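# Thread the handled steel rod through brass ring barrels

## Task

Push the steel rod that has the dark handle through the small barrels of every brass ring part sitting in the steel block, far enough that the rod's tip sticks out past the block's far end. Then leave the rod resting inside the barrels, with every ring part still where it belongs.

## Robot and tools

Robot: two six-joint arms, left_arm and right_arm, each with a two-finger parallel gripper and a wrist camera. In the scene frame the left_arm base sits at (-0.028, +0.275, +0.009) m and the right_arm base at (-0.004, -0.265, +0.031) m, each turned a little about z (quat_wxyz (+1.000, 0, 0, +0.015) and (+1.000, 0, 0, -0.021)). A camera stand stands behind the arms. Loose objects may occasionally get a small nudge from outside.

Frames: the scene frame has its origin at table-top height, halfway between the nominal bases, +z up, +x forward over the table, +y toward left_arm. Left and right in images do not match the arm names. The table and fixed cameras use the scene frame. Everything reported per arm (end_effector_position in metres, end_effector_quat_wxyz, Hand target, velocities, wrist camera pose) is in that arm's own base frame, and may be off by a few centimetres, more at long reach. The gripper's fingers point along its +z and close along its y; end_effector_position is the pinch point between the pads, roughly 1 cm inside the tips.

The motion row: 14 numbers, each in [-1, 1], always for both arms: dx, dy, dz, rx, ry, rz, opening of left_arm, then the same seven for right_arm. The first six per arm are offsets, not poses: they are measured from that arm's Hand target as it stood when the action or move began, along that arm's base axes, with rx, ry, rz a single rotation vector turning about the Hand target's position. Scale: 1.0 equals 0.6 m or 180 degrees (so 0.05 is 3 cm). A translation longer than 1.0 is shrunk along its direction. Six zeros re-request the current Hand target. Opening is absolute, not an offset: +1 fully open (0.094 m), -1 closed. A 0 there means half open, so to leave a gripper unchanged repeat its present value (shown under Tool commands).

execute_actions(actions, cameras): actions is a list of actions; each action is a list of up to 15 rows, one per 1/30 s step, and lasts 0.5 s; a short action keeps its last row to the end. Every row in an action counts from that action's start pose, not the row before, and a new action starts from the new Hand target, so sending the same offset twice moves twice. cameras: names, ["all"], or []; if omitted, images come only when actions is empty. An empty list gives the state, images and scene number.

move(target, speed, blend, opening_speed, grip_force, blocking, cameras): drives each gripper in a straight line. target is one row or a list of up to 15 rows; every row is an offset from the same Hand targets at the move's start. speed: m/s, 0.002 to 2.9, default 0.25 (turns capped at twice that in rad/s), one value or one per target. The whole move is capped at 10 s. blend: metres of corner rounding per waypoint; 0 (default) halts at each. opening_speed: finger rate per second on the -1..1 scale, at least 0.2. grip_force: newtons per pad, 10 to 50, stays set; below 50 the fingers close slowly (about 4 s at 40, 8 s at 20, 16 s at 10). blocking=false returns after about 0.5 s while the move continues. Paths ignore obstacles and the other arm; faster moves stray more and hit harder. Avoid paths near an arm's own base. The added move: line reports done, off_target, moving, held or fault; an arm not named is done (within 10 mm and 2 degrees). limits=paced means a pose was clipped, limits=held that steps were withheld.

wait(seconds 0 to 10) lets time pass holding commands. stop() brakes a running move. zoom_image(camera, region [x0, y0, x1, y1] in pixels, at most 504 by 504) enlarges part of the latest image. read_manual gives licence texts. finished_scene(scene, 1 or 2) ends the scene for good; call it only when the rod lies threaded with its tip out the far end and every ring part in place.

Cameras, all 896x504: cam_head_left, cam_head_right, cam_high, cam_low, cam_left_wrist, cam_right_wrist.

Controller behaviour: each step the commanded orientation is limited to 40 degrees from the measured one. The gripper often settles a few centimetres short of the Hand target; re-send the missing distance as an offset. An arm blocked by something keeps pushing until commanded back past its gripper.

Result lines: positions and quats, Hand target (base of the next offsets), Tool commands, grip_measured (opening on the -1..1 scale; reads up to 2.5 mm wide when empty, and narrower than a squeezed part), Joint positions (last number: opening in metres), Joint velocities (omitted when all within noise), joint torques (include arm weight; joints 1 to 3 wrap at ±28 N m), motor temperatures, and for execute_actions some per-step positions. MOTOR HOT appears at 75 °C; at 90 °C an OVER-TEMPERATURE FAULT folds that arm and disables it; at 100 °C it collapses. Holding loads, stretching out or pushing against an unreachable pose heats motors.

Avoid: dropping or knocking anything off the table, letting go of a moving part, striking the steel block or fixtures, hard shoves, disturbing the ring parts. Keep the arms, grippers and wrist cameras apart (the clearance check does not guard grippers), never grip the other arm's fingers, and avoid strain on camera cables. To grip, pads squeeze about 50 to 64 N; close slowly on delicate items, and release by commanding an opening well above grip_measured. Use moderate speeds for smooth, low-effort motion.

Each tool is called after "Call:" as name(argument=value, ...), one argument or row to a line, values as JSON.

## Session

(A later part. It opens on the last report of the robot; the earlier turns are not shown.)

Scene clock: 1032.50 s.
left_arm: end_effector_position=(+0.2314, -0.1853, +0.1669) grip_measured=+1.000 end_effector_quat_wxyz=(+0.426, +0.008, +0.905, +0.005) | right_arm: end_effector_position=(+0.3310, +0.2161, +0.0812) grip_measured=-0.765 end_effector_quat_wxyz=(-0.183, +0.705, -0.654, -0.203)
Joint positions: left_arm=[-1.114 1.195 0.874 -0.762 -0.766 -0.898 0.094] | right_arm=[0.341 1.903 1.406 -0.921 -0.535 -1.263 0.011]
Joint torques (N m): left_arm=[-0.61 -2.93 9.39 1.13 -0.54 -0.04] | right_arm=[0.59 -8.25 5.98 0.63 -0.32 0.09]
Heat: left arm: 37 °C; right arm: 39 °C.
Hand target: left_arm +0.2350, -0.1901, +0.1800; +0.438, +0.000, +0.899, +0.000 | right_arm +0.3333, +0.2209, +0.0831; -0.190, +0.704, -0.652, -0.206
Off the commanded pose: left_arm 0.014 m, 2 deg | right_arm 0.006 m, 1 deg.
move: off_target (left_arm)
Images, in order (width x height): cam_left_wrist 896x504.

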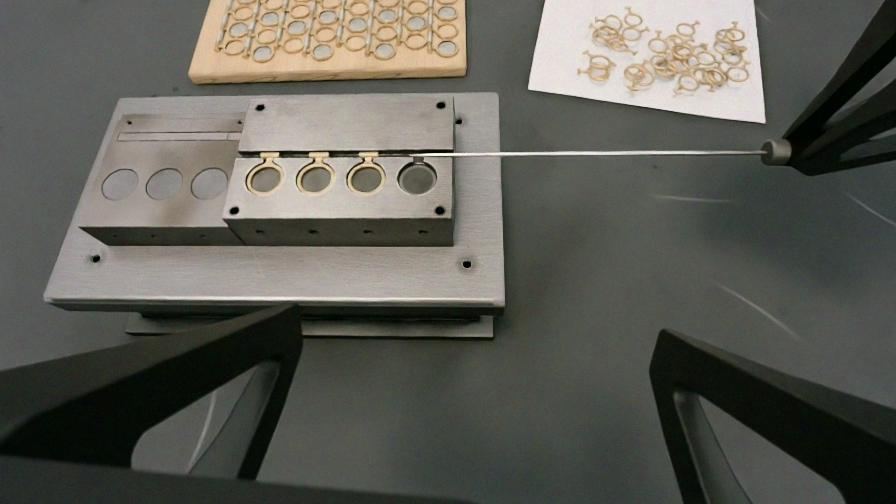

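Call:
move(
  target=[0, 0, 0, 0, 0, 0, 1.0, 0.001, 0.018, -0.0015, 0.0012, 0.0001, 0.0015, -0.95],
  speed=0.04,
  cameras=["cam_left_wrist"],
)

Call:
zoom_image(
  camera="cam_left_wrist",
  region=[340, 120, 460, 190],
)

Call:
zoom_image(
  camera="cam_left_wrist",
  region=[440, 110, 620, 210],
)

Scene clock: 1091.33 s.
left_arm: end_effector_position=(+0.2313, -0.1851, +0.1669) grip_measured=+1.000 end_effector_quat_wxyz=(+0.426, +0.007, +0.905, +0.005) | right_arm: end_effector_position=(+0.3288, +0.2249, +0.0792) grip_measured=-0.765 end_effector_quat_wxyz=(-0.182, +0.706, -0.653, -0.206)
Joint positions: left_arm=[-1.114 1.195 0.874 -0.763 -0.766 -0.899 0.094] | right_arm=[0.365 1.91 1.406 -0.906 -0.534 -1.239 0.011]
Joint torques (N m): left_arm=[-0.7 -2.97 9.25 1.09 -0.57 -0.04] | right_arm=[0.76 -7.8 7.15 0.63 -0.32 0.09]
Heat: left arm: 40 °C; right arm: 38 °C.
Hand target: left_arm +0.2350, -0.1901, +0.1800; +0.438, +0.000, +0.899, +0.000 | right_arm +0.3338, +0.2318, +0.0822; -0.190, +0.705, -0.650, -0.208
Off the commanded pose: left_arm 0.014 m, 2 deg | right_arm 0.009 m, 1 deg.
move: off_target (left_arm)
Images, in order (width x height): cam_left_wrist 896x504.

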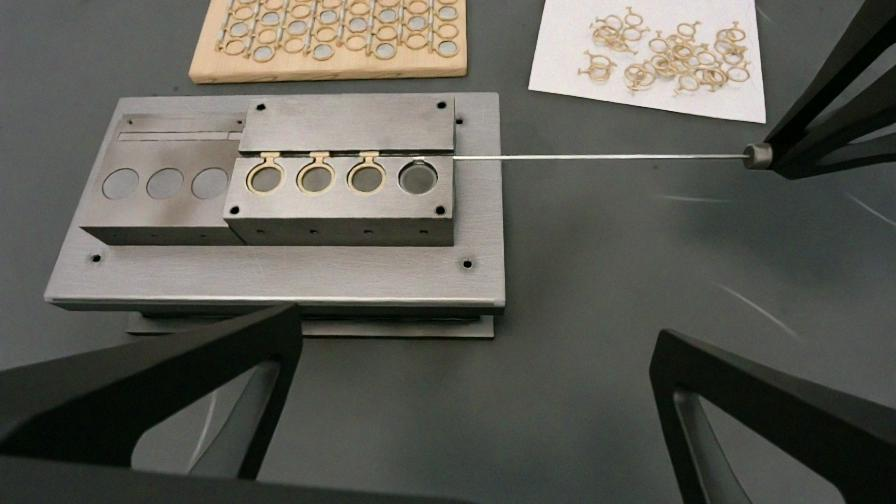

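Scaled by 4.200 from the camera's 896x504 image, which has a finer 1280x720 frame.

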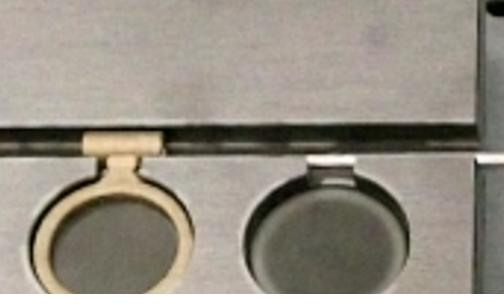

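Scaled by 2.800 from the camera's 896x504 image, which has a finer 1280x720 frame.

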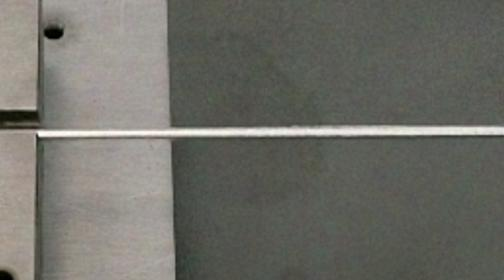

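Call:
move(
  target=[0, 0, 0, 0, 0, 0, 1.0, 0.0067, 0.0, 0.002, 0, 0, 0, -0.95],
  speed=0.04,
  cameras=["cam_left_wrist"],
)

Call:
zoom_image(
  camera="cam_left_wrist",
  region=[340, 120, 460, 190],
)

Scene clock: 1105.13 s.
left_arm: end_effector_position=(+0.2313, -0.1851, +0.1669) grip_measured=+1.000 end_effector_quat_wxyz=(+0.426, +0.007, +0.905, +0.005) | right_arm: end_effector_position=(+0.3327, +0.2264, +0.0792) grip_measured=-0.765 end_effector_quat_wxyz=(-0.183, +0.706, -0.653, -0.205)
Joint positions: left_arm=[-1.114 1.195 0.874 -0.763 -0.766 -0.899 0.094] | right_arm=[0.365 1.923 1.422 -0.906 -0.534 -1.239 0.011]
Joint torques (N m): left_arm=[-0.53 -3.14 9.33 1.12 -0.57 -0.04] | right_arm=[0.36 -7.87 7.72 0.53 -0.33 0.05]
Heat: left arm: 40 °C; right arm: 37 °C.
Hand target: left_arm +0.2350, -0.1901, +0.1800; +0.438, +0.000, +0.899, +0.000 | right_arm +0.3378, +0.2318, +0.0834; -0.190, +0.705, -0.650, -0.208
Off the commanded pose: left_arm 0.014 m, 2 deg | right_arm 0.009 m, 1 deg.
move: off_target (left_arm)
Images, in order (width x height): cam_left_wrist 896x504.

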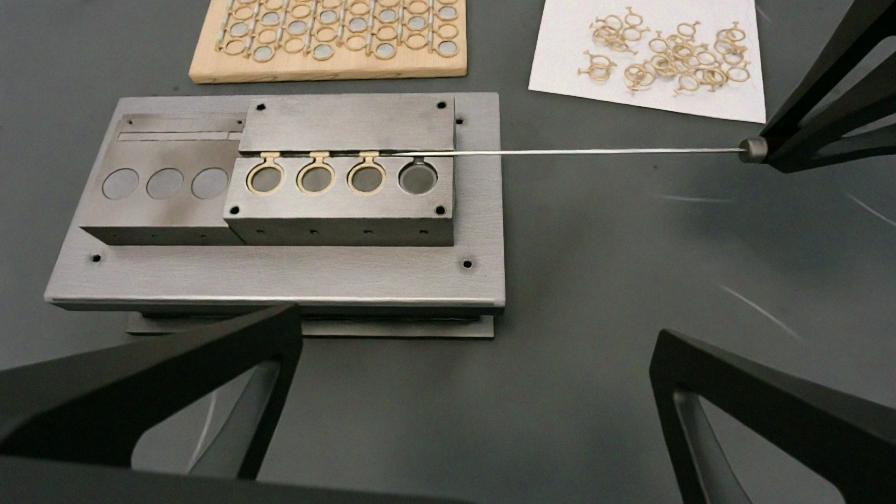

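Scaled by 4.200 from the camera's 896x504 image, which has a finer 1280x720 frame.

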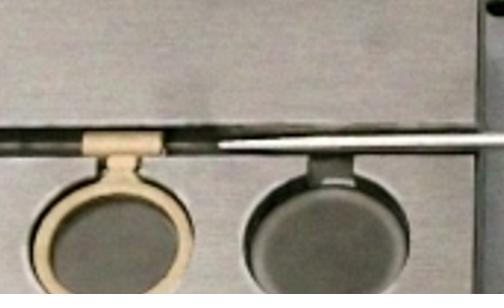

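Call:
move(
  target=[0, 0, 0, 0, 0, 0, 1.0, -0.001, 0.0, 0.004, 0, 0, 0, -0.95],
  speed=0.04,
  cameras=["cam_left_wrist"],
)

Call:
zoom_image(
  camera="cam_left_wrist",
  region=[340, 120, 460, 190],
)

Scene clock: 1112.63 s.
left_arm: end_effector_position=(+0.2313, -0.1851, +0.1669) grip_measured=+1.000 end_effector_quat_wxyz=(+0.426, +0.007, +0.905, +0.005) | right_arm: end_effector_position=(+0.3327, +0.2264, +0.0792) grip_measured=-0.765 end_effector_quat_wxyz=(-0.183, +0.706, -0.653, -0.205)
Joint positions: left_arm=[-1.114 1.195 0.874 -0.763 -0.766 -0.899 0.094] | right_arm=[0.365 1.923 1.422 -0.906 -0.534 -1.239 0.011]
Joint torques (N m): left_arm=[-0.69 -3.03 9.32 1.12 -0.54 -0.04] | right_arm=[0.46 -8.17 8.01 0.46 -0.32 0.06]
Heat: left arm: 40 °C; right arm: 37 °C.
Hand target: left_arm +0.2350, -0.1901, +0.1800; +0.438, +0.000, +0.899, +0.000 | right_arm +0.3372, +0.2318, +0.0858; -0.190, +0.705, -0.650, -0.208
Off the commanded pose: left_arm 0.014 m, 2 deg | right_arm 0.010 m, 1 deg.
move: off_target (left_arm)
Images, in order (width x height): cam_left_wrist 896x504.

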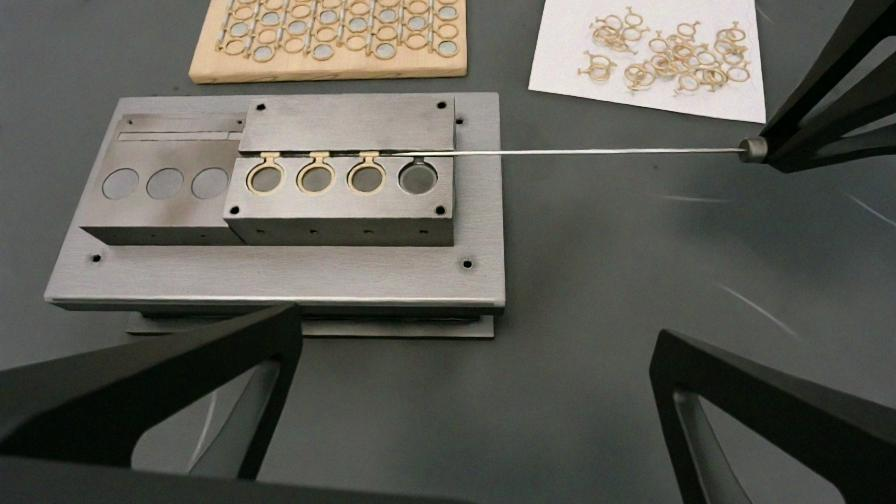

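Scaled by 4.200 from the camera's 896x504 image, which has a finer 1280x720 frame.

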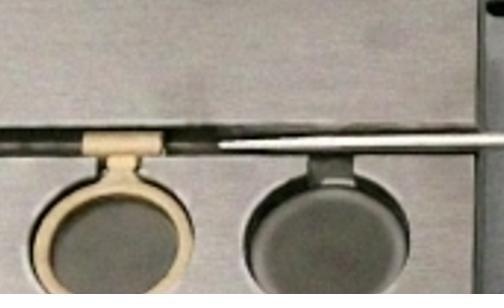

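Call:
move(
  target=[0.2098, 0.1702, -0.0348, 0.0088, 0.0085, -0.486, 1.0, 0, 0, 0, 0, 0, 0, -0.95],
  speed=0.25,
  cameras=["cam_left_wrist"],
)

Call:
zoom_image(
  camera="cam_left_wrist",
  region=[480, 190, 560, 290],
)

Call:
zoom_image(
  camera="cam_left_wrist",
  region=[460, 0, 600, 140],
)

Scene clock: 1123.50 s.
left_arm: end_effector_position=(+0.3554, -0.0879, +0.1541) grip_measured=+1.000 end_effector_quat_wxyz=(+0.298, +0.628, +0.658, -0.289) | right_arm: end_effector_position=(+0.3327, +0.2264, +0.0792) grip_measured=-0.765 end_effector_quat_wxyz=(-0.183, +0.706, -0.653, -0.205)
Joint positions: left_arm=[0.134 1.919 1.58 -1.34 0.852 1.706 0.094] | right_arm=[0.365 1.923 1.422 -0.906 -0.534 -1.239 0.011]
Joint torques (N m): left_arm=[0.69 -7.21 8.01 0.12 0.55 0.11] | right_arm=[0.46 -8.17 8.02 0.45 -0.32 0.06]
Heat: left arm: 39 °C; right arm: 38 °C.
Hand target: left_arm +0.3608, -0.0879, +0.1591; +0.306, +0.627, +0.655, -0.292 | right_arm +0.3372, +0.2318, +0.0858; -0.190, +0.705, -0.650, -0.208
Off the commanded pose: left_arm 0.007 m, 1 deg | right_arm 0.010 m, 1 deg.
move: done
Images, in order (width x height): cam_left_wrist 896x504.

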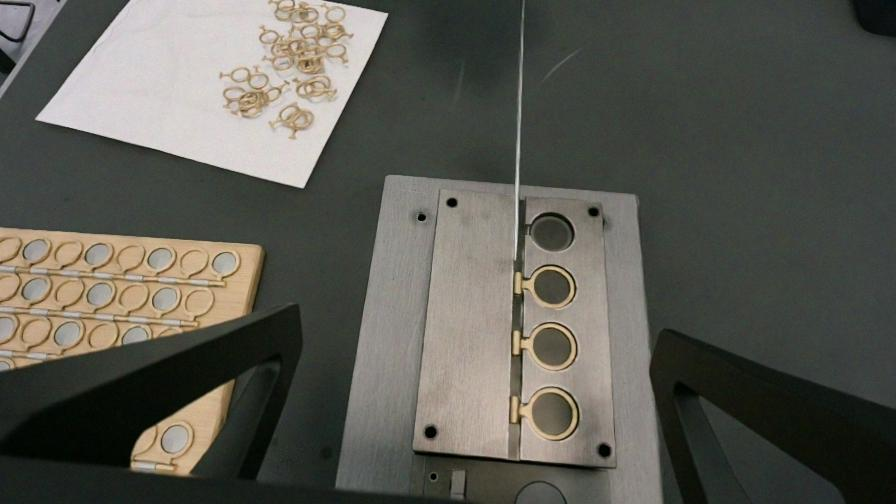

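Scaled by 5.040 from the camera's 896x504 image, which has a finer 1280x720 frame.

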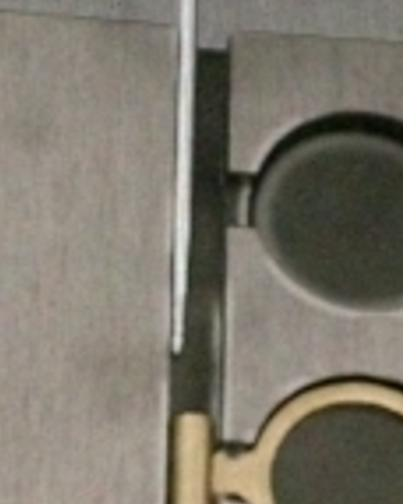

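Scaled by 3.600 from the camera's 896x504 image, which has a finer 1280x720 frame.

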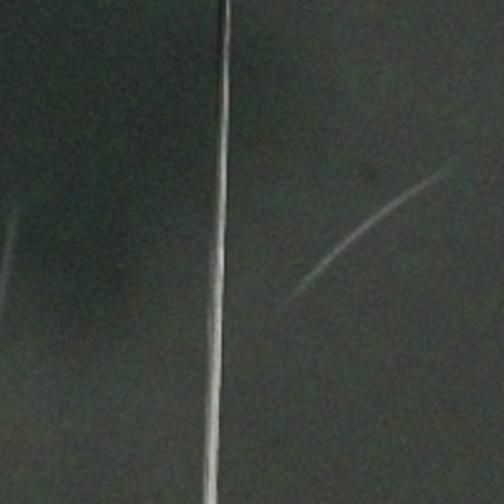

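Call:
move(
  target=[0, 0, 0, 0, 0, 0, 1.0, -0.0033, 0.0, 0.0033, -0.0003, 0.0035, 0, -0.95],
  speed=0.04,
  cameras=["cam_left_wrist"],
)

Call:
zoom_image(
  camera="cam_left_wrist",
  region=[480, 190, 560, 290],
)

Scene clock: 1155.63 s.
left_arm: end_effector_position=(+0.3553, -0.0880, +0.1541) grip_measured=+1.000 end_effector_quat_wxyz=(+0.298, +0.628, +0.658, -0.289) | right_arm: end_effector_position=(+0.3331, +0.2265, +0.0821) grip_measured=-0.765 end_effector_quat_wxyz=(-0.183, +0.706, -0.653, -0.205)
Joint positions: left_arm=[0.134 1.919 1.58 -1.341 0.852 1.707 0.094] | right_arm=[0.365 1.923 1.434 -0.919 -0.534 -1.239 0.011]
Joint torques (N m): left_arm=[0.32 -7.09 8.34 0.04 0.58 0.09] | right_arm=[0.51 -8.2 7.71 0.4 -0.35 0.08]
Heat: left arm: 38 °C; right arm: 38 °C.
Hand target: left_arm +0.3608, -0.0879, +0.1591; +0.306, +0.627, +0.655, -0.292 | right_arm +0.3353, +0.2318, +0.0878; -0.186, +0.704, -0.652, -0.211
Off the commanded pose: left_arm 0.007 m, 1 deg | right_arm 0.008 m, 1 deg.
move: done
Images, in order (width x height): cam_left_wrist 896x504.

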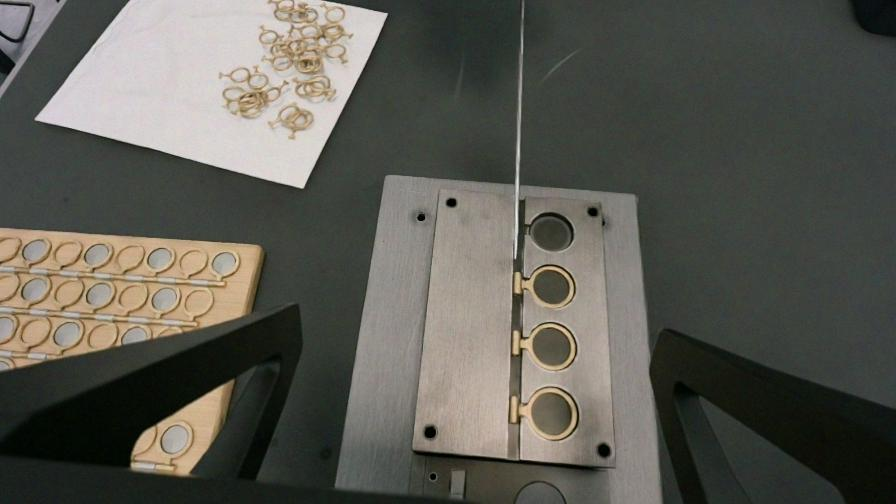

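Scaled by 5.040 from the camera's 896x504 image, which has a finer 1280x720 frame.

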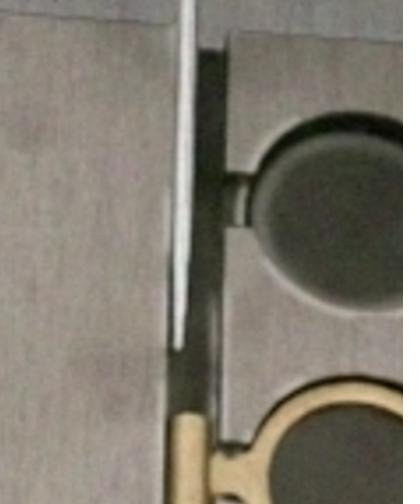

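Call:
move(
  target=[0, 0, 0, 0, 0, 0, 1.0, -0.0027, 0.0, 0.0, -0.0002, 0.0022, 0, -0.95],
  speed=0.04,
  cameras=["cam_left_wrist"],
)

Call:
zoom_image(
  camera="cam_left_wrist",
  region=[480, 190, 560, 290],
)

Scene clock: 1164.73 s.
left_arm: end_effector_position=(+0.3553, -0.0880, +0.1541) grip_measured=+1.000 end_effector_quat_wxyz=(+0.298, +0.628, +0.658, -0.289) | right_arm: end_effector_position=(+0.3330, +0.2265, +0.0821) grip_measured=-0.765 end_effector_quat_wxyz=(-0.182, +0.706, -0.653, -0.205)
Joint positions: left_arm=[0.134 1.919 1.58 -1.341 0.852 1.707 0.094] | right_arm=[0.365 1.923 1.434 -0.92 -0.534 -1.239 0.011]
Joint torques (N m): left_arm=[0.49 -7.24 8.23 0.05 0.54 0.08] | right_arm=[0.59 -8.21 7.68 0.36 -0.37 0.09]
Heat: left arm: 38 °C; right arm: 38 °C.
Hand target: left_arm +0.3608, -0.0879, +0.1591; +0.306, +0.627, +0.655, -0.292 | right_arm +0.3337, +0.2318, +0.0878; -0.184, +0.704, -0.652, -0.214
Off the commanded pose: left_arm 0.007 m, 1 deg | right_arm 0.008 m, 1 deg.
move: done
Images, in order (width x height): cam_left_wrist 896x504.

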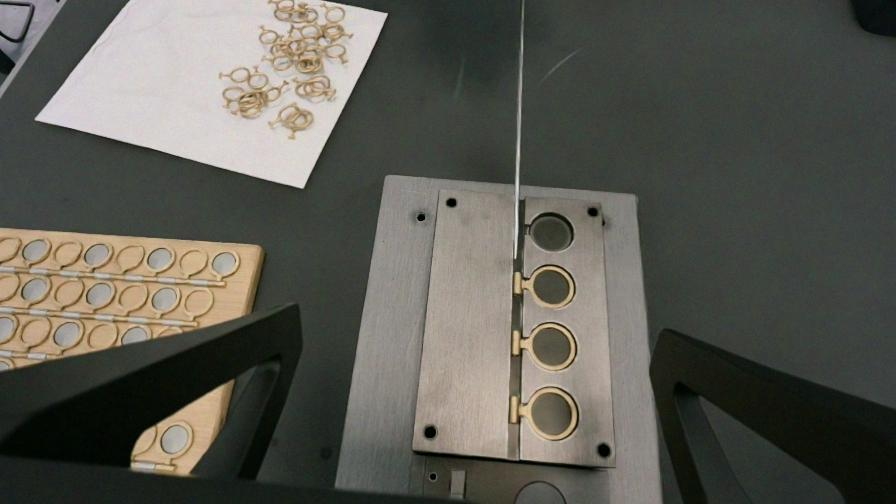

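Scaled by 5.040 from the camera's 896x504 image, which has a finer 1280x720 frame.

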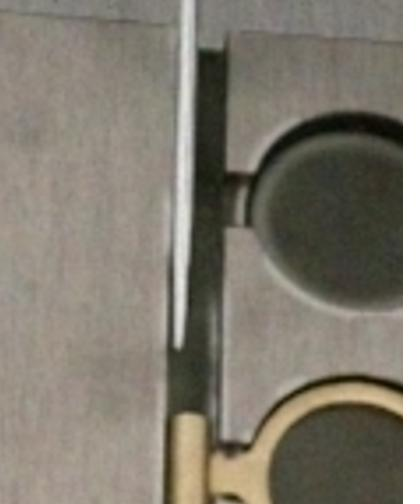

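Call:
move(
  target=[0, 0, 0, 0, 0, 0, 1.0, -0.0033, 0.0, 0.0, -0.0002, 0.0028, 0, -0.95],
  speed=0.04,
  cameras=["cam_left_wrist"],
)

Call:
zoom_image(
  camera="cam_left_wrist",
  region=[480, 190, 560, 290],
)

Scene clock: 1169.37 s.
left_arm: end_effector_position=(+0.3553, -0.0880, +0.1541) grip_measured=+1.000 end_effector_quat_wxyz=(+0.298, +0.628, +0.658, -0.289) | right_arm: end_effector_position=(+0.3326, +0.2263, +0.0820) grip_measured=-0.765 end_effector_quat_wxyz=(-0.182, +0.705, -0.654, -0.206)
Joint positions: left_arm=[0.134 1.919 1.58 -1.341 0.852 1.707 0.094] | right_arm=[0.365 1.923 1.434 -0.922 -0.534 -1.238 0.011]
Joint torques (N m): left_arm=[0.31 -6.98 8.28 0.05 0.53 0.09] | right_arm=[0.68 -8.23 7.66 0.31 -0.39 0.11]
Heat: left arm: 38 °C; right arm: 38 °C.
Hand target: left_arm +0.3608, -0.0879, +0.1591; +0.306, +0.627, +0.655, -0.292 | right_arm +0.3316, +0.2318, +0.0878; -0.181, +0.703, -0.653, -0.217
Off the commanded pose: left_arm 0.007 m, 1 deg | right_arm 0.008 m, 1 deg.
move: done
Images, in order (width x height): cam_left_wrist 896x504.

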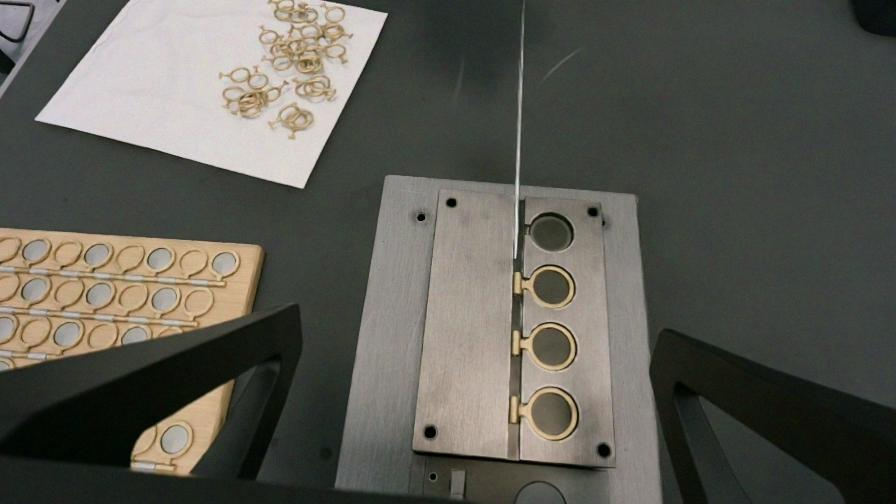

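Scaled by 5.040 from the camera's 896x504 image, which has a finer 1280x720 frame.

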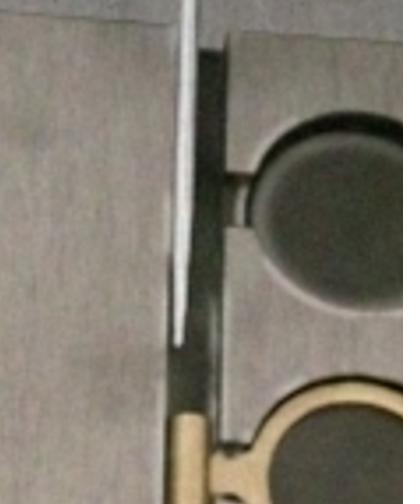

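Call:
move(
  target=[0, 0, 0, 0, 0, 0, 1.0, -0.0033, 0.0067, 0.0, 0, 0, 0, -0.95],
  speed=0.03,
  cameras=["cam_left_wrist"],
)

Call:
zoom_image(
  camera="cam_left_wrist",
  region=[480, 190, 560, 290],
)

Scene clock: 1179.63 s.
left_arm: end_effector_position=(+0.3553, -0.0880, +0.1541) grip_measured=+1.000 end_effector_quat_wxyz=(+0.298, +0.628, +0.658, -0.289) | right_arm: end_effector_position=(+0.3300, +0.2301, +0.0820) grip_measured=-0.765 end_effector_quat_wxyz=(-0.179, +0.705, -0.654, -0.208)
Joint positions: left_arm=[0.134 1.919 1.58 -1.341 0.852 1.707 0.094] | right_arm=[0.376 1.923 1.434 -0.922 -0.534 -1.224 0.011]
Joint torques (N m): left_arm=[0.17 -7.13 8.09 0.09 0.54 0.09] | right_arm=[0.72 -8.43 7.31 0.38 -0.37 0.11]
Heat: left arm: 38 °C; right arm: 38 °C.
Hand target: left_arm +0.3608, -0.0879, +0.1591; +0.306, +0.627, +0.655, -0.292 | right_arm +0.3298, +0.2358, +0.0878; -0.181, +0.703, -0.653, -0.216
Off the commanded pose: left_arm 0.007 m, 1 deg | right_arm 0.008 m, 1 deg.
move: done
Images, in order (width x height): cam_left_wrist 896x504.

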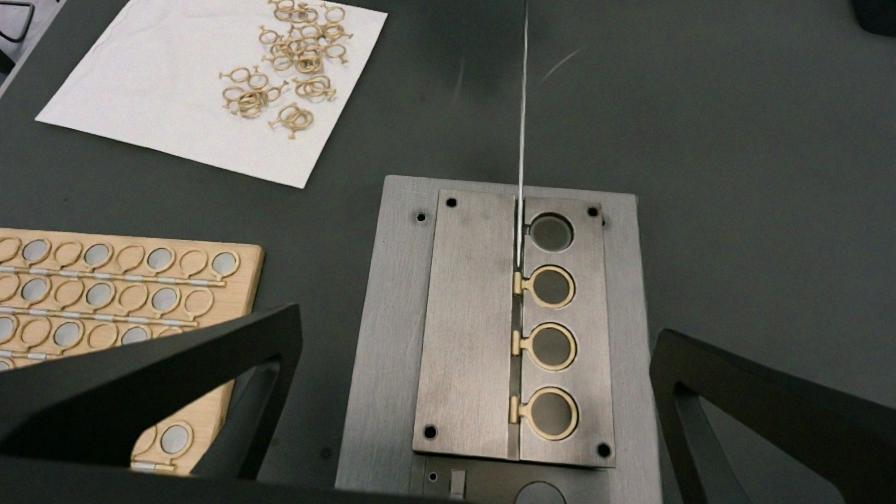

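Scaled by 5.040 from the camera's 896x504 image, which has a finer 1280x720 frame.

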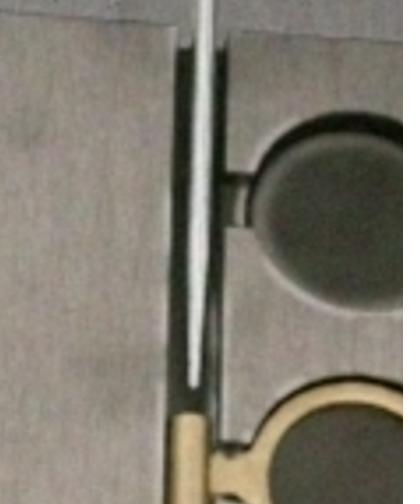

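Call:
move(
  target=[0, 0, 0, 0, 0, 0, 1.0, 0.0012, 0.0083, 0.0, 0, 0, 0, -0.95],
  speed=0.03,
  cameras=["cam_left_wrist"],
)

Call:
zoom_image(
  camera="cam_left_wrist",
  region=[480, 190, 560, 290],
)

Scene clock: 1191.23 s.
left_arm: end_effector_position=(+0.3553, -0.0880, +0.1541) grip_measured=+1.000 end_effector_quat_wxyz=(+0.298, +0.628, +0.658, -0.289) | right_arm: end_effector_position=(+0.3295, +0.2349, +0.0844) grip_measured=-0.765 end_effector_quat_wxyz=(-0.180, +0.705, -0.654, -0.208)
Joint positions: left_arm=[0.134 1.919 1.58 -1.341 0.852 1.707 0.094] | right_arm=[0.388 1.923 1.443 -0.922 -0.534 -1.211 0.011]
Joint torques (N m): left_arm=[0.35 -7.12 8.18 0.08 0.59 0.08] | right_arm=[0.73 -7.91 7.5 0.43 -0.35 0.1]
Heat: left arm: 38 °C; right arm: 38 °C.
Hand target: left_arm +0.3608, -0.0879, +0.1591; +0.306, +0.627, +0.655, -0.292 | right_arm +0.3304, +0.2408, +0.0878; -0.181, +0.703, -0.653, -0.216
Off the commanded pose: left_arm 0.007 m, 1 deg | right_arm 0.007 m, 1 deg.
move: done
Images, in order (width x height): cam_left_wrist 896x504.

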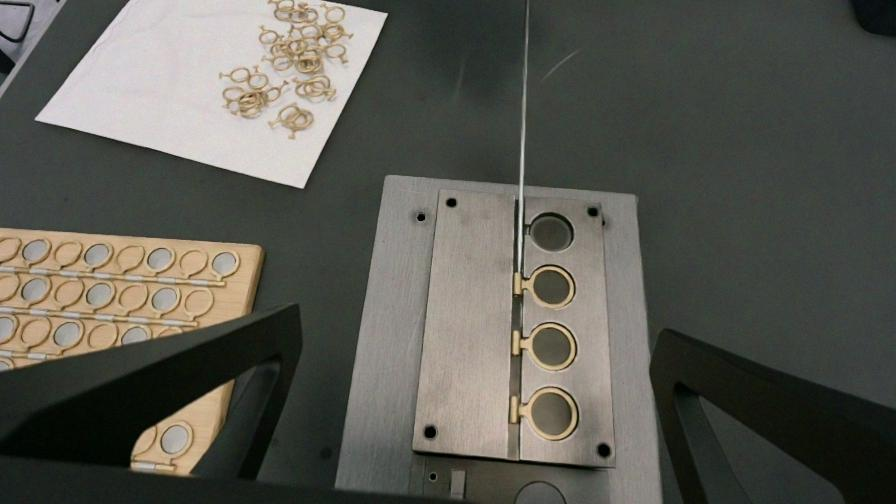

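Scaled by 5.040 from the camera's 896x504 image, which has a finer 1280x720 frame.

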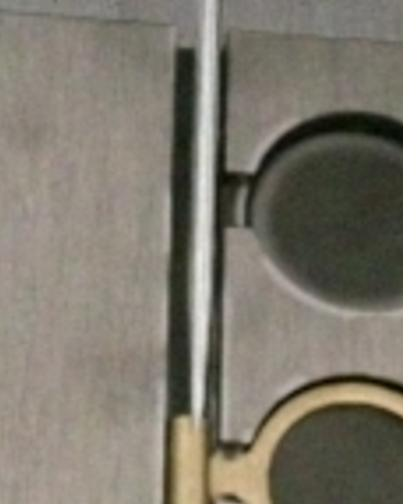

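Call:
move(
  target=[0, 0, 0, 0, 0, 0, 1.0, 0.0017, -0.0167, 0.0, 0, 0, 0, -0.95],
  speed=0.03,
  cameras=[],
)

Scene clock: 1203.30 s.
left_arm: end_effector_position=(+0.3553, -0.0880, +0.1541) grip_measured=+1.000 end_effector_quat_wxyz=(+0.298, +0.628, +0.658, -0.289) | right_arm: end_effector_position=(+0.3323, +0.2307, +0.0844) grip_measured=-0.765 end_effector_quat_wxyz=(-0.182, +0.703, -0.656, -0.207)
Joint positions: left_arm=[0.134 1.919 1.58 -1.341 0.852 1.707 0.094] | right_arm=[0.375 1.923 1.443 -0.922 -0.534 -1.218 0.011]
Joint torques (N m): left_arm=[0.46 -7.19 8.32 0.03 0.56 0.12] | right_arm=[-0.51 -8.36 6.8 0.32 -0.4 -0.14]
Heat: left arm: 38 °C; right arm: 39 °C.
Hand target: left_arm +0.3608, -0.0879, +0.1591; +0.306, +0.627, +0.655, -0.292 | right_arm +0.3314, +0.2308, +0.0878; -0.181, +0.703, -0.653, -0.217
Off the commanded pose: left_arm 0.007 m, 1 deg | right_arm 0.004 m, 1 deg.
move: done
No camera images: "cameras" was empty.

Call:
move(
  target=[0, 0, 0, 0, 0, 0, 1.0, -0.0045, 0.0, 0.0, -0.0003, 0.0038, 0, -0.95],
  speed=0.03,
  cameras=["cam_left_wrist"],
)

Call:
zoom_image(
  camera="cam_left_wrist",
  region=[480, 190, 560, 290],
)

Scene clock: 1213.50 s.
left_arm: end_effector_position=(+0.3553, -0.0880, +0.1541) grip_measured=+1.000 end_effector_quat_wxyz=(+0.298, +0.628, +0.658, -0.289) | right_arm: end_effector_position=(+0.3303, +0.2297, +0.0840) grip_measured=-0.765 end_effector_quat_wxyz=(-0.178, +0.702, -0.657, -0.209)
Joint positions: left_arm=[0.134 1.919 1.58 -1.341 0.852 1.707 0.094] | right_arm=[0.375 1.923 1.443 -0.932 -0.534 -1.219 0.011]
Joint torques (N m): left_arm=[0.35 -7.16 8.1 0.1 0.57 0.11] | right_arm=[-0.4 -8.35 6.79 0.31 -0.43 -0.1]
Heat: left arm: 38 °C; right arm: 39 °C.
Hand target: left_arm +0.3608, -0.0879, +0.1591; +0.306, +0.627, +0.655, -0.292 | right_arm +0.3288, +0.2307, +0.0878; -0.177, +0.701, -0.654, -0.220
Off the commanded pose: left_arm 0.007 m, 1 deg | right_arm 0.004 m, 1 deg.
move: done
Images, in order (width x height): cam_left_wrist 896x504.

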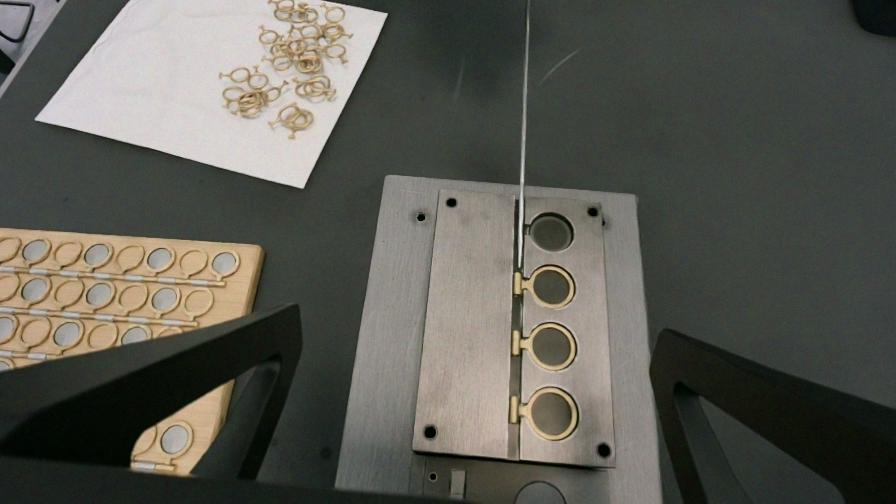

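Scaled by 5.040 from the camera's 896x504 image, which has a finer 1280x720 frame.

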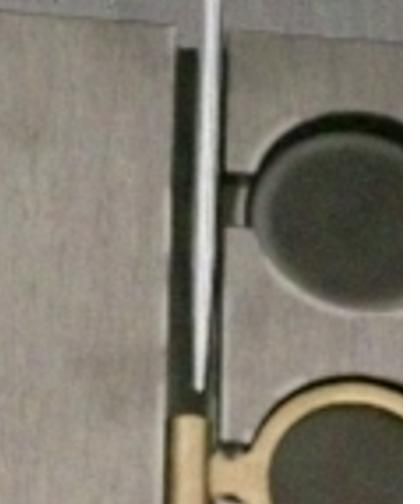

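Call:
move(
  target=[0, 0, 0, 0, 0, 0, 1.0, -0.0008, 0.0, -0.0083, -0.0004, 0.0046, 0, -0.95],
  speed=0.03,
  cameras=["cam_left_wrist"],
)

Call:
zoom_image(
  camera="cam_left_wrist",
  region=[480, 190, 560, 290],
)

Scene clock: 1220.33 s.
left_arm: end_effector_position=(+0.3553, -0.0880, +0.1541) grip_measured=+1.000 end_effector_quat_wxyz=(+0.298, +0.628, +0.658, -0.289) | right_arm: end_effector_position=(+0.3297, +0.2301, +0.0812) grip_measured=-0.765 end_effector_quat_wxyz=(-0.174, +0.701, -0.658, -0.212)
Joint positions: left_arm=[0.134 1.919 1.58 -1.341 0.852 1.707 0.094] | right_arm=[0.375 1.931 1.443 -0.933 -0.538 -1.219 0.011]
Joint torques (N m): left_arm=[0.39 -7.27 8.09 0.04 0.55 0.13] | right_arm=[-0.51 -7.98 6.72 0.29 -0.39 -0.1]
Heat: left arm: 38 °C; right arm: 39 °C.
Hand target: left_arm +0.3608, -0.0879, +0.1591; +0.306, +0.627, +0.655, -0.292 | right_arm +0.3283, +0.2307, +0.0827; -0.171, +0.700, -0.656, -0.225
Off the commanded pose: left_arm 0.007 m, 1 deg | right_arm 0.002 m, 2 deg.
move: done
Images, in order (width x height): cam_left_wrist 896x504.

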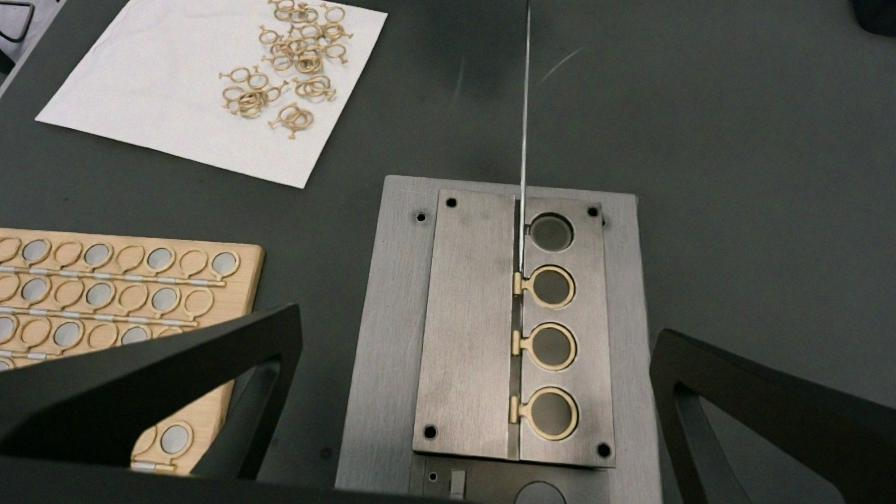

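Scaled by 5.040 from the camera's 896x504 image, which has a finer 1280x720 frame.

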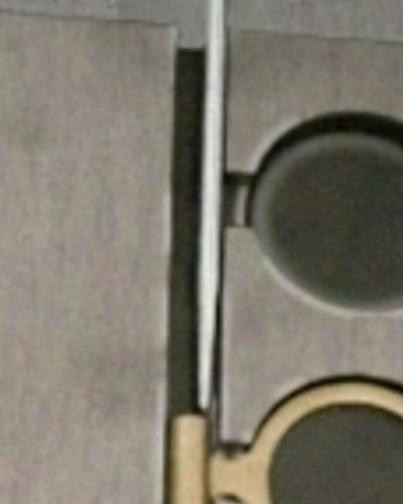

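Call:
move(
  target=[0, 0, 0, 0, 0, 0, 1.0, 0.0022, 0.0, 0.0, 0, 0, 0, -0.95],
  speed=0.03,
  cameras=["cam_left_wrist"],
)

Call:
zoom_image(
  camera="cam_left_wrist",
  region=[480, 190, 560, 290],
)

Scene clock: 1234.20 s.
left_arm: end_effector_position=(+0.3553, -0.0880, +0.1541) grip_measured=+1.000 end_effector_quat_wxyz=(+0.298, +0.628, +0.658, -0.289) | right_arm: end_effector_position=(+0.3295, +0.2301, +0.0812) grip_measured=-0.765 end_effector_quat_wxyz=(-0.174, +0.701, -0.658, -0.212)
Joint positions: left_arm=[0.134 1.919 1.58 -1.341 0.852 1.707 0.094] | right_arm=[0.375 1.931 1.443 -0.933 -0.538 -1.219 0.011]
Joint torques (N m): left_arm=[0.27 -6.89 8.13 0.07 0.55 0.13] | right_arm=[-0.64 -7.68 7.24 0.27 -0.44 -0.11]
Heat: left arm: 38 °C; right arm: 39 °C.
Hand target: left_arm +0.3608, -0.0879, +0.1591; +0.306, +0.627, +0.655, -0.292 | right_arm +0.3296, +0.2307, +0.0827; -0.171, +0.700, -0.656, -0.225
Off the commanded pose: left_arm 0.007 m, 1 deg | right_arm 0.002 m, 2 deg.
move: done
Images, in order (width x height): cam_left_wrist 896x504.

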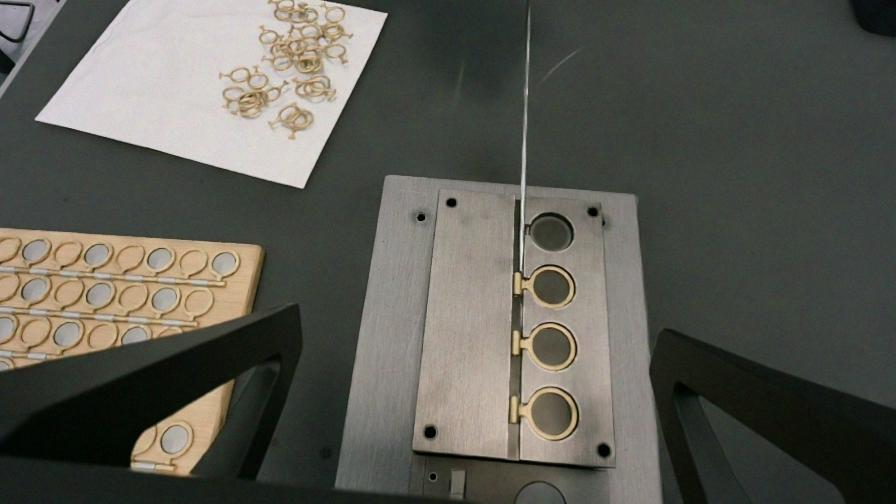

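Scaled by 5.040 from the camera's 896x504 image, which has a finer 1280x720 frame.

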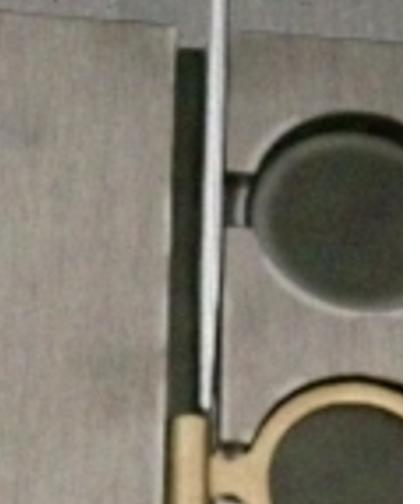

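Call:
move(
  target=[0, 0, 0, 0, 0, 0, 1.0, 0.0025, 0.0, 0.0, 0, 0, 0, -0.95],
  speed=0.03,
  cameras=["cam_left_wrist"],
)

Call:
zoom_image(
  camera="cam_left_wrist",
  region=[480, 190, 560, 290],
)

Scene clock: 1239.17 s.
left_arm: end_effector_position=(+0.3553, -0.0880, +0.1541) grip_measured=+1.000 end_effector_quat_wxyz=(+0.298, +0.628, +0.658, -0.289) | right_arm: end_effector_position=(+0.3297, +0.2303, +0.0793) grip_measured=-0.765 end_effector_quat_wxyz=(-0.172, +0.701, -0.658, -0.214)
Joint positions: left_arm=[0.134 1.919 1.58 -1.341 0.852 1.707 0.094] | right_arm=[0.375 1.939 1.447 -0.936 -0.539 -1.22 0.011]
Joint torques (N m): left_arm=[0.5 -7.1 8.23 0.05 0.6 0.1] | right_arm=[-0.76 -7.94 7.47 0.26 -0.42 -0.12]
Heat: left arm: 38 °C; right arm: 39 °C.
Hand target: left_arm +0.3608, -0.0879, +0.1591; +0.306, +0.627, +0.655, -0.292 | right_arm +0.3311, +0.2307, +0.0827; -0.171, +0.700, -0.656, -0.225
Off the commanded pose: left_arm 0.007 m, 1 deg | right_arm 0.004 m, 1 deg.
move: done
Images, in order (width x height): cam_left_wrist 896x504.

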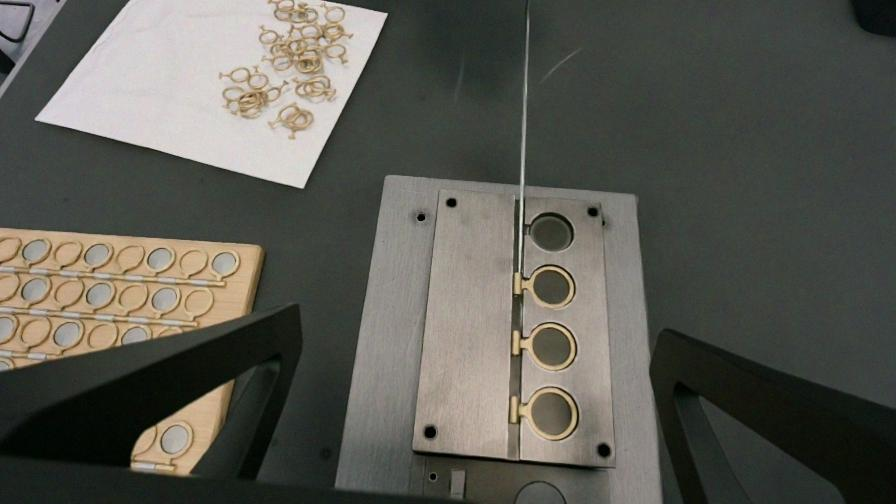

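Scaled by 5.040 from the camera's 896x504 image, which has a finer 1280x720 frame.

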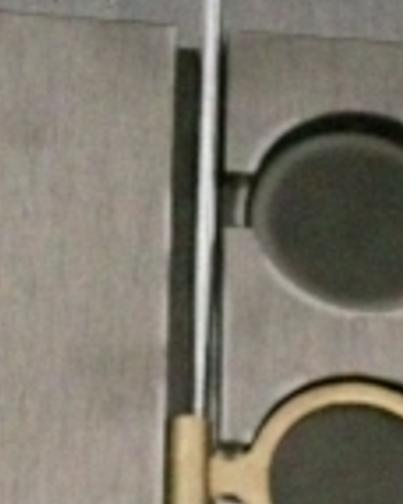

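Call:
move(
  target=[0, 0, 0, 0, 0, 0, 1.0, 0.0008, 0.0, 0.005, 0, 0, 0, -0.95],
  speed=0.03,
  cameras=["cam_left_wrist"],
)

Call:
zoom_image(
  camera="cam_left_wrist",
  region=[480, 190, 560, 290],
)

Scene clock: 1245.27 s.
left_arm: end_effector_position=(+0.3553, -0.0880, +0.1541) grip_measured=+1.000 end_effector_quat_wxyz=(+0.298, +0.628, +0.658, -0.289) | right_arm: end_effector_position=(+0.3302, +0.2302, +0.0820) grip_measured=-0.765 end_effector_quat_wxyz=(-0.171, +0.701, -0.658, -0.214)
Joint positions: left_arm=[0.134 1.919 1.58 -1.341 0.852 1.707 0.094] | right_arm=[0.374 1.939 1.458 -0.949 -0.539 -1.221 0.011]
Joint torques (N m): left_arm=[0.36 -7.16 8.25 0.07 0.57 0.14] | right_arm=[-0.72 -8.02 7.47 0.26 -0.43 -0.11]
Heat: left arm: 38 °C; right arm: 40 °C.
Hand target: left_arm +0.3608, -0.0879, +0.1591; +0.306, +0.627, +0.655, -0.292 | right_arm +0.3315, +0.2308, +0.0857; -0.171, +0.700, -0.656, -0.225
Off the commanded pose: left_arm 0.007 m, 1 deg | right_arm 0.004 m, 1 deg.
move: done
Images, in order (width x height): cam_left_wrist 896x504.

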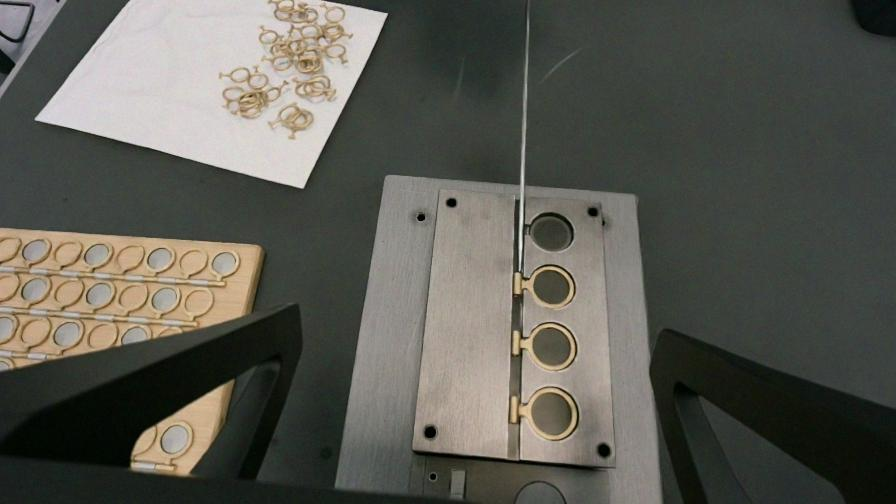

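Scaled by 5.040 from the camera's 896x504 image, which has a finer 1280x720 frame.

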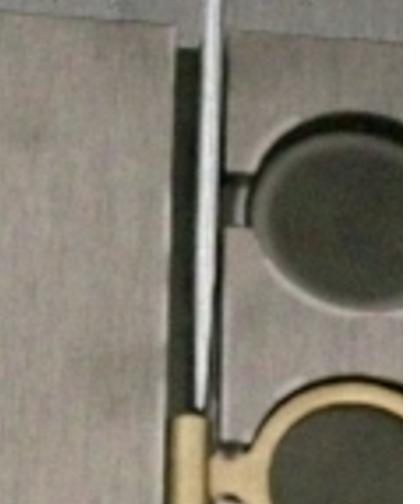

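Call:
move(
  target=[0, 0, 0, 0, 0, 0, 1.0, -0.0013, 0.0158, 0.0, 0, 0, 0, -0.95],
  speed=0.03,
  cameras=["cam_left_wrist"],
)

Call:
zoom_image(
  camera="cam_left_wrist",
  region=[480, 190, 560, 290],
)

Scene clock: 1254.97 s.
left_arm: end_effector_position=(+0.3553, -0.0880, +0.1541) grip_measured=+1.000 end_effector_quat_wxyz=(+0.298, +0.628, +0.658, -0.289) | right_arm: end_effector_position=(+0.3304, +0.2338, +0.0824) grip_measured=-0.765 end_effector_quat_wxyz=(-0.171, +0.702, -0.657, -0.215)
Joint positions: left_arm=[0.134 1.919 1.58 -1.341 0.852 1.707 0.094] | right_arm=[0.383 1.945 1.468 -0.949 -0.539 -1.215 0.011]
Joint torques (N m): left_arm=[0.51 -7.04 8.27 0.09 0.59 0.12] | right_arm=[0.75 -8.01 7.5 0.38 -0.39 0.1]
Heat: left arm: 38 °C; right arm: 40 °C.
Hand target: left_arm +0.3608, -0.0879, +0.1591; +0.306, +0.627, +0.655, -0.292 | right_arm +0.3308, +0.2403, +0.0858; -0.171, +0.700, -0.656, -0.225
Off the commanded pose: left_arm 0.007 m, 1 deg | right_arm 0.007 m, 1 deg.
move: done
Images, in order (width x height): cam_left_wrist 896x504.

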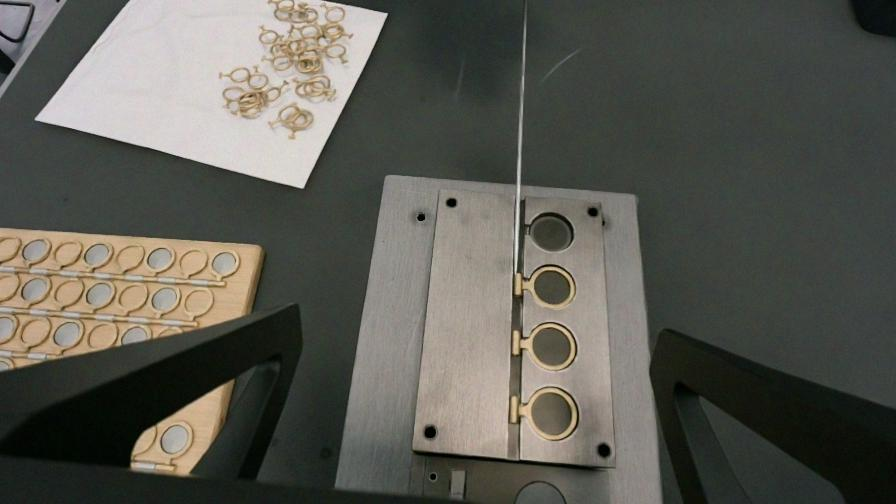

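Scaled by 5.040 from the camera's 896x504 image, which has a finer 1280x720 frame.

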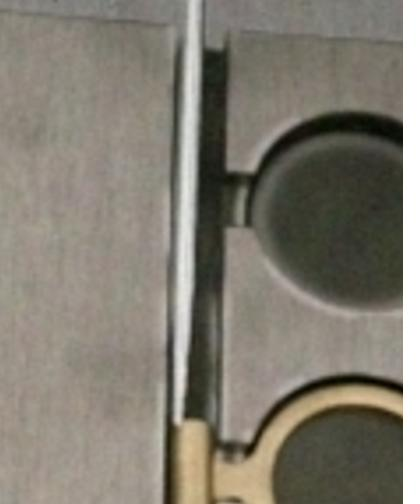

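Call:
move(
  target=[0, 0, 0, 0, 0, 0, 1.0, -0.002, 0.0, 0.0, -0.0002, 0.002, 0, -0.95],
  speed=0.03,
  cameras=["cam_left_wrist"],
)

Call:
zoom_image(
  camera="cam_left_wrist",
  region=[480, 190, 560, 290],
)

Scene clock: 1263.37 s.
left_arm: end_effector_position=(+0.3553, -0.0880, +0.1541) grip_measured=+1.000 end_effector_quat_wxyz=(+0.298, +0.628, +0.658, -0.289) | right_arm: end_effector_position=(+0.3304, +0.2338, +0.0824) grip_measured=-0.765 end_effector_quat_wxyz=(-0.171, +0.702, -0.657, -0.215)
Joint positions: left_arm=[0.134 1.919 1.58 -1.341 0.852 1.707 0.094] | right_arm=[0.383 1.945 1.468 -0.949 -0.539 -1.213 0.011]
Joint torques (N m): left_arm=[0.43 -7.09 8.18 0.03 0.56 0.06] | right_arm=[0.8 -7.95 7.56 0.32 -0.41 0.09]
Heat: left arm: 38 °C; right arm: 39 °C.
Hand target: left_arm +0.3608, -0.0879, +0.1591; +0.306, +0.627, +0.655, -0.292 | right_arm +0.3296, +0.2403, +0.0858; -0.169, +0.699, -0.656, -0.227
Off the commanded pose: left_arm 0.007 m, 1 deg | right_arm 0.007 m, 1 deg.
move: done
Images, in order (width x height): cam_left_wrist 896x504.

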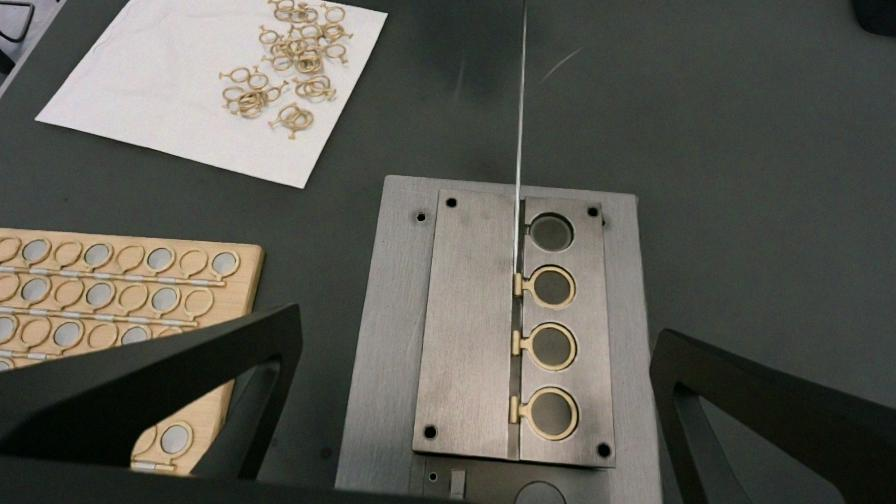

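Scaled by 5.040 from the camera's 896x504 image, which has a finer 1280x720 frame.

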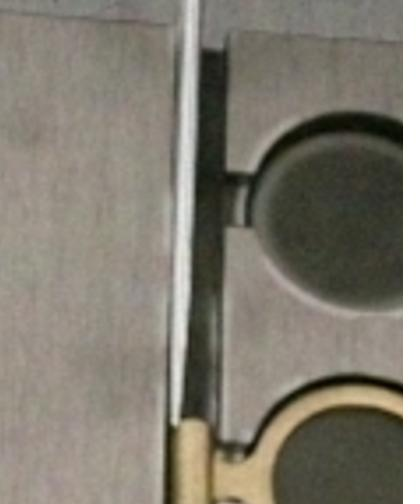

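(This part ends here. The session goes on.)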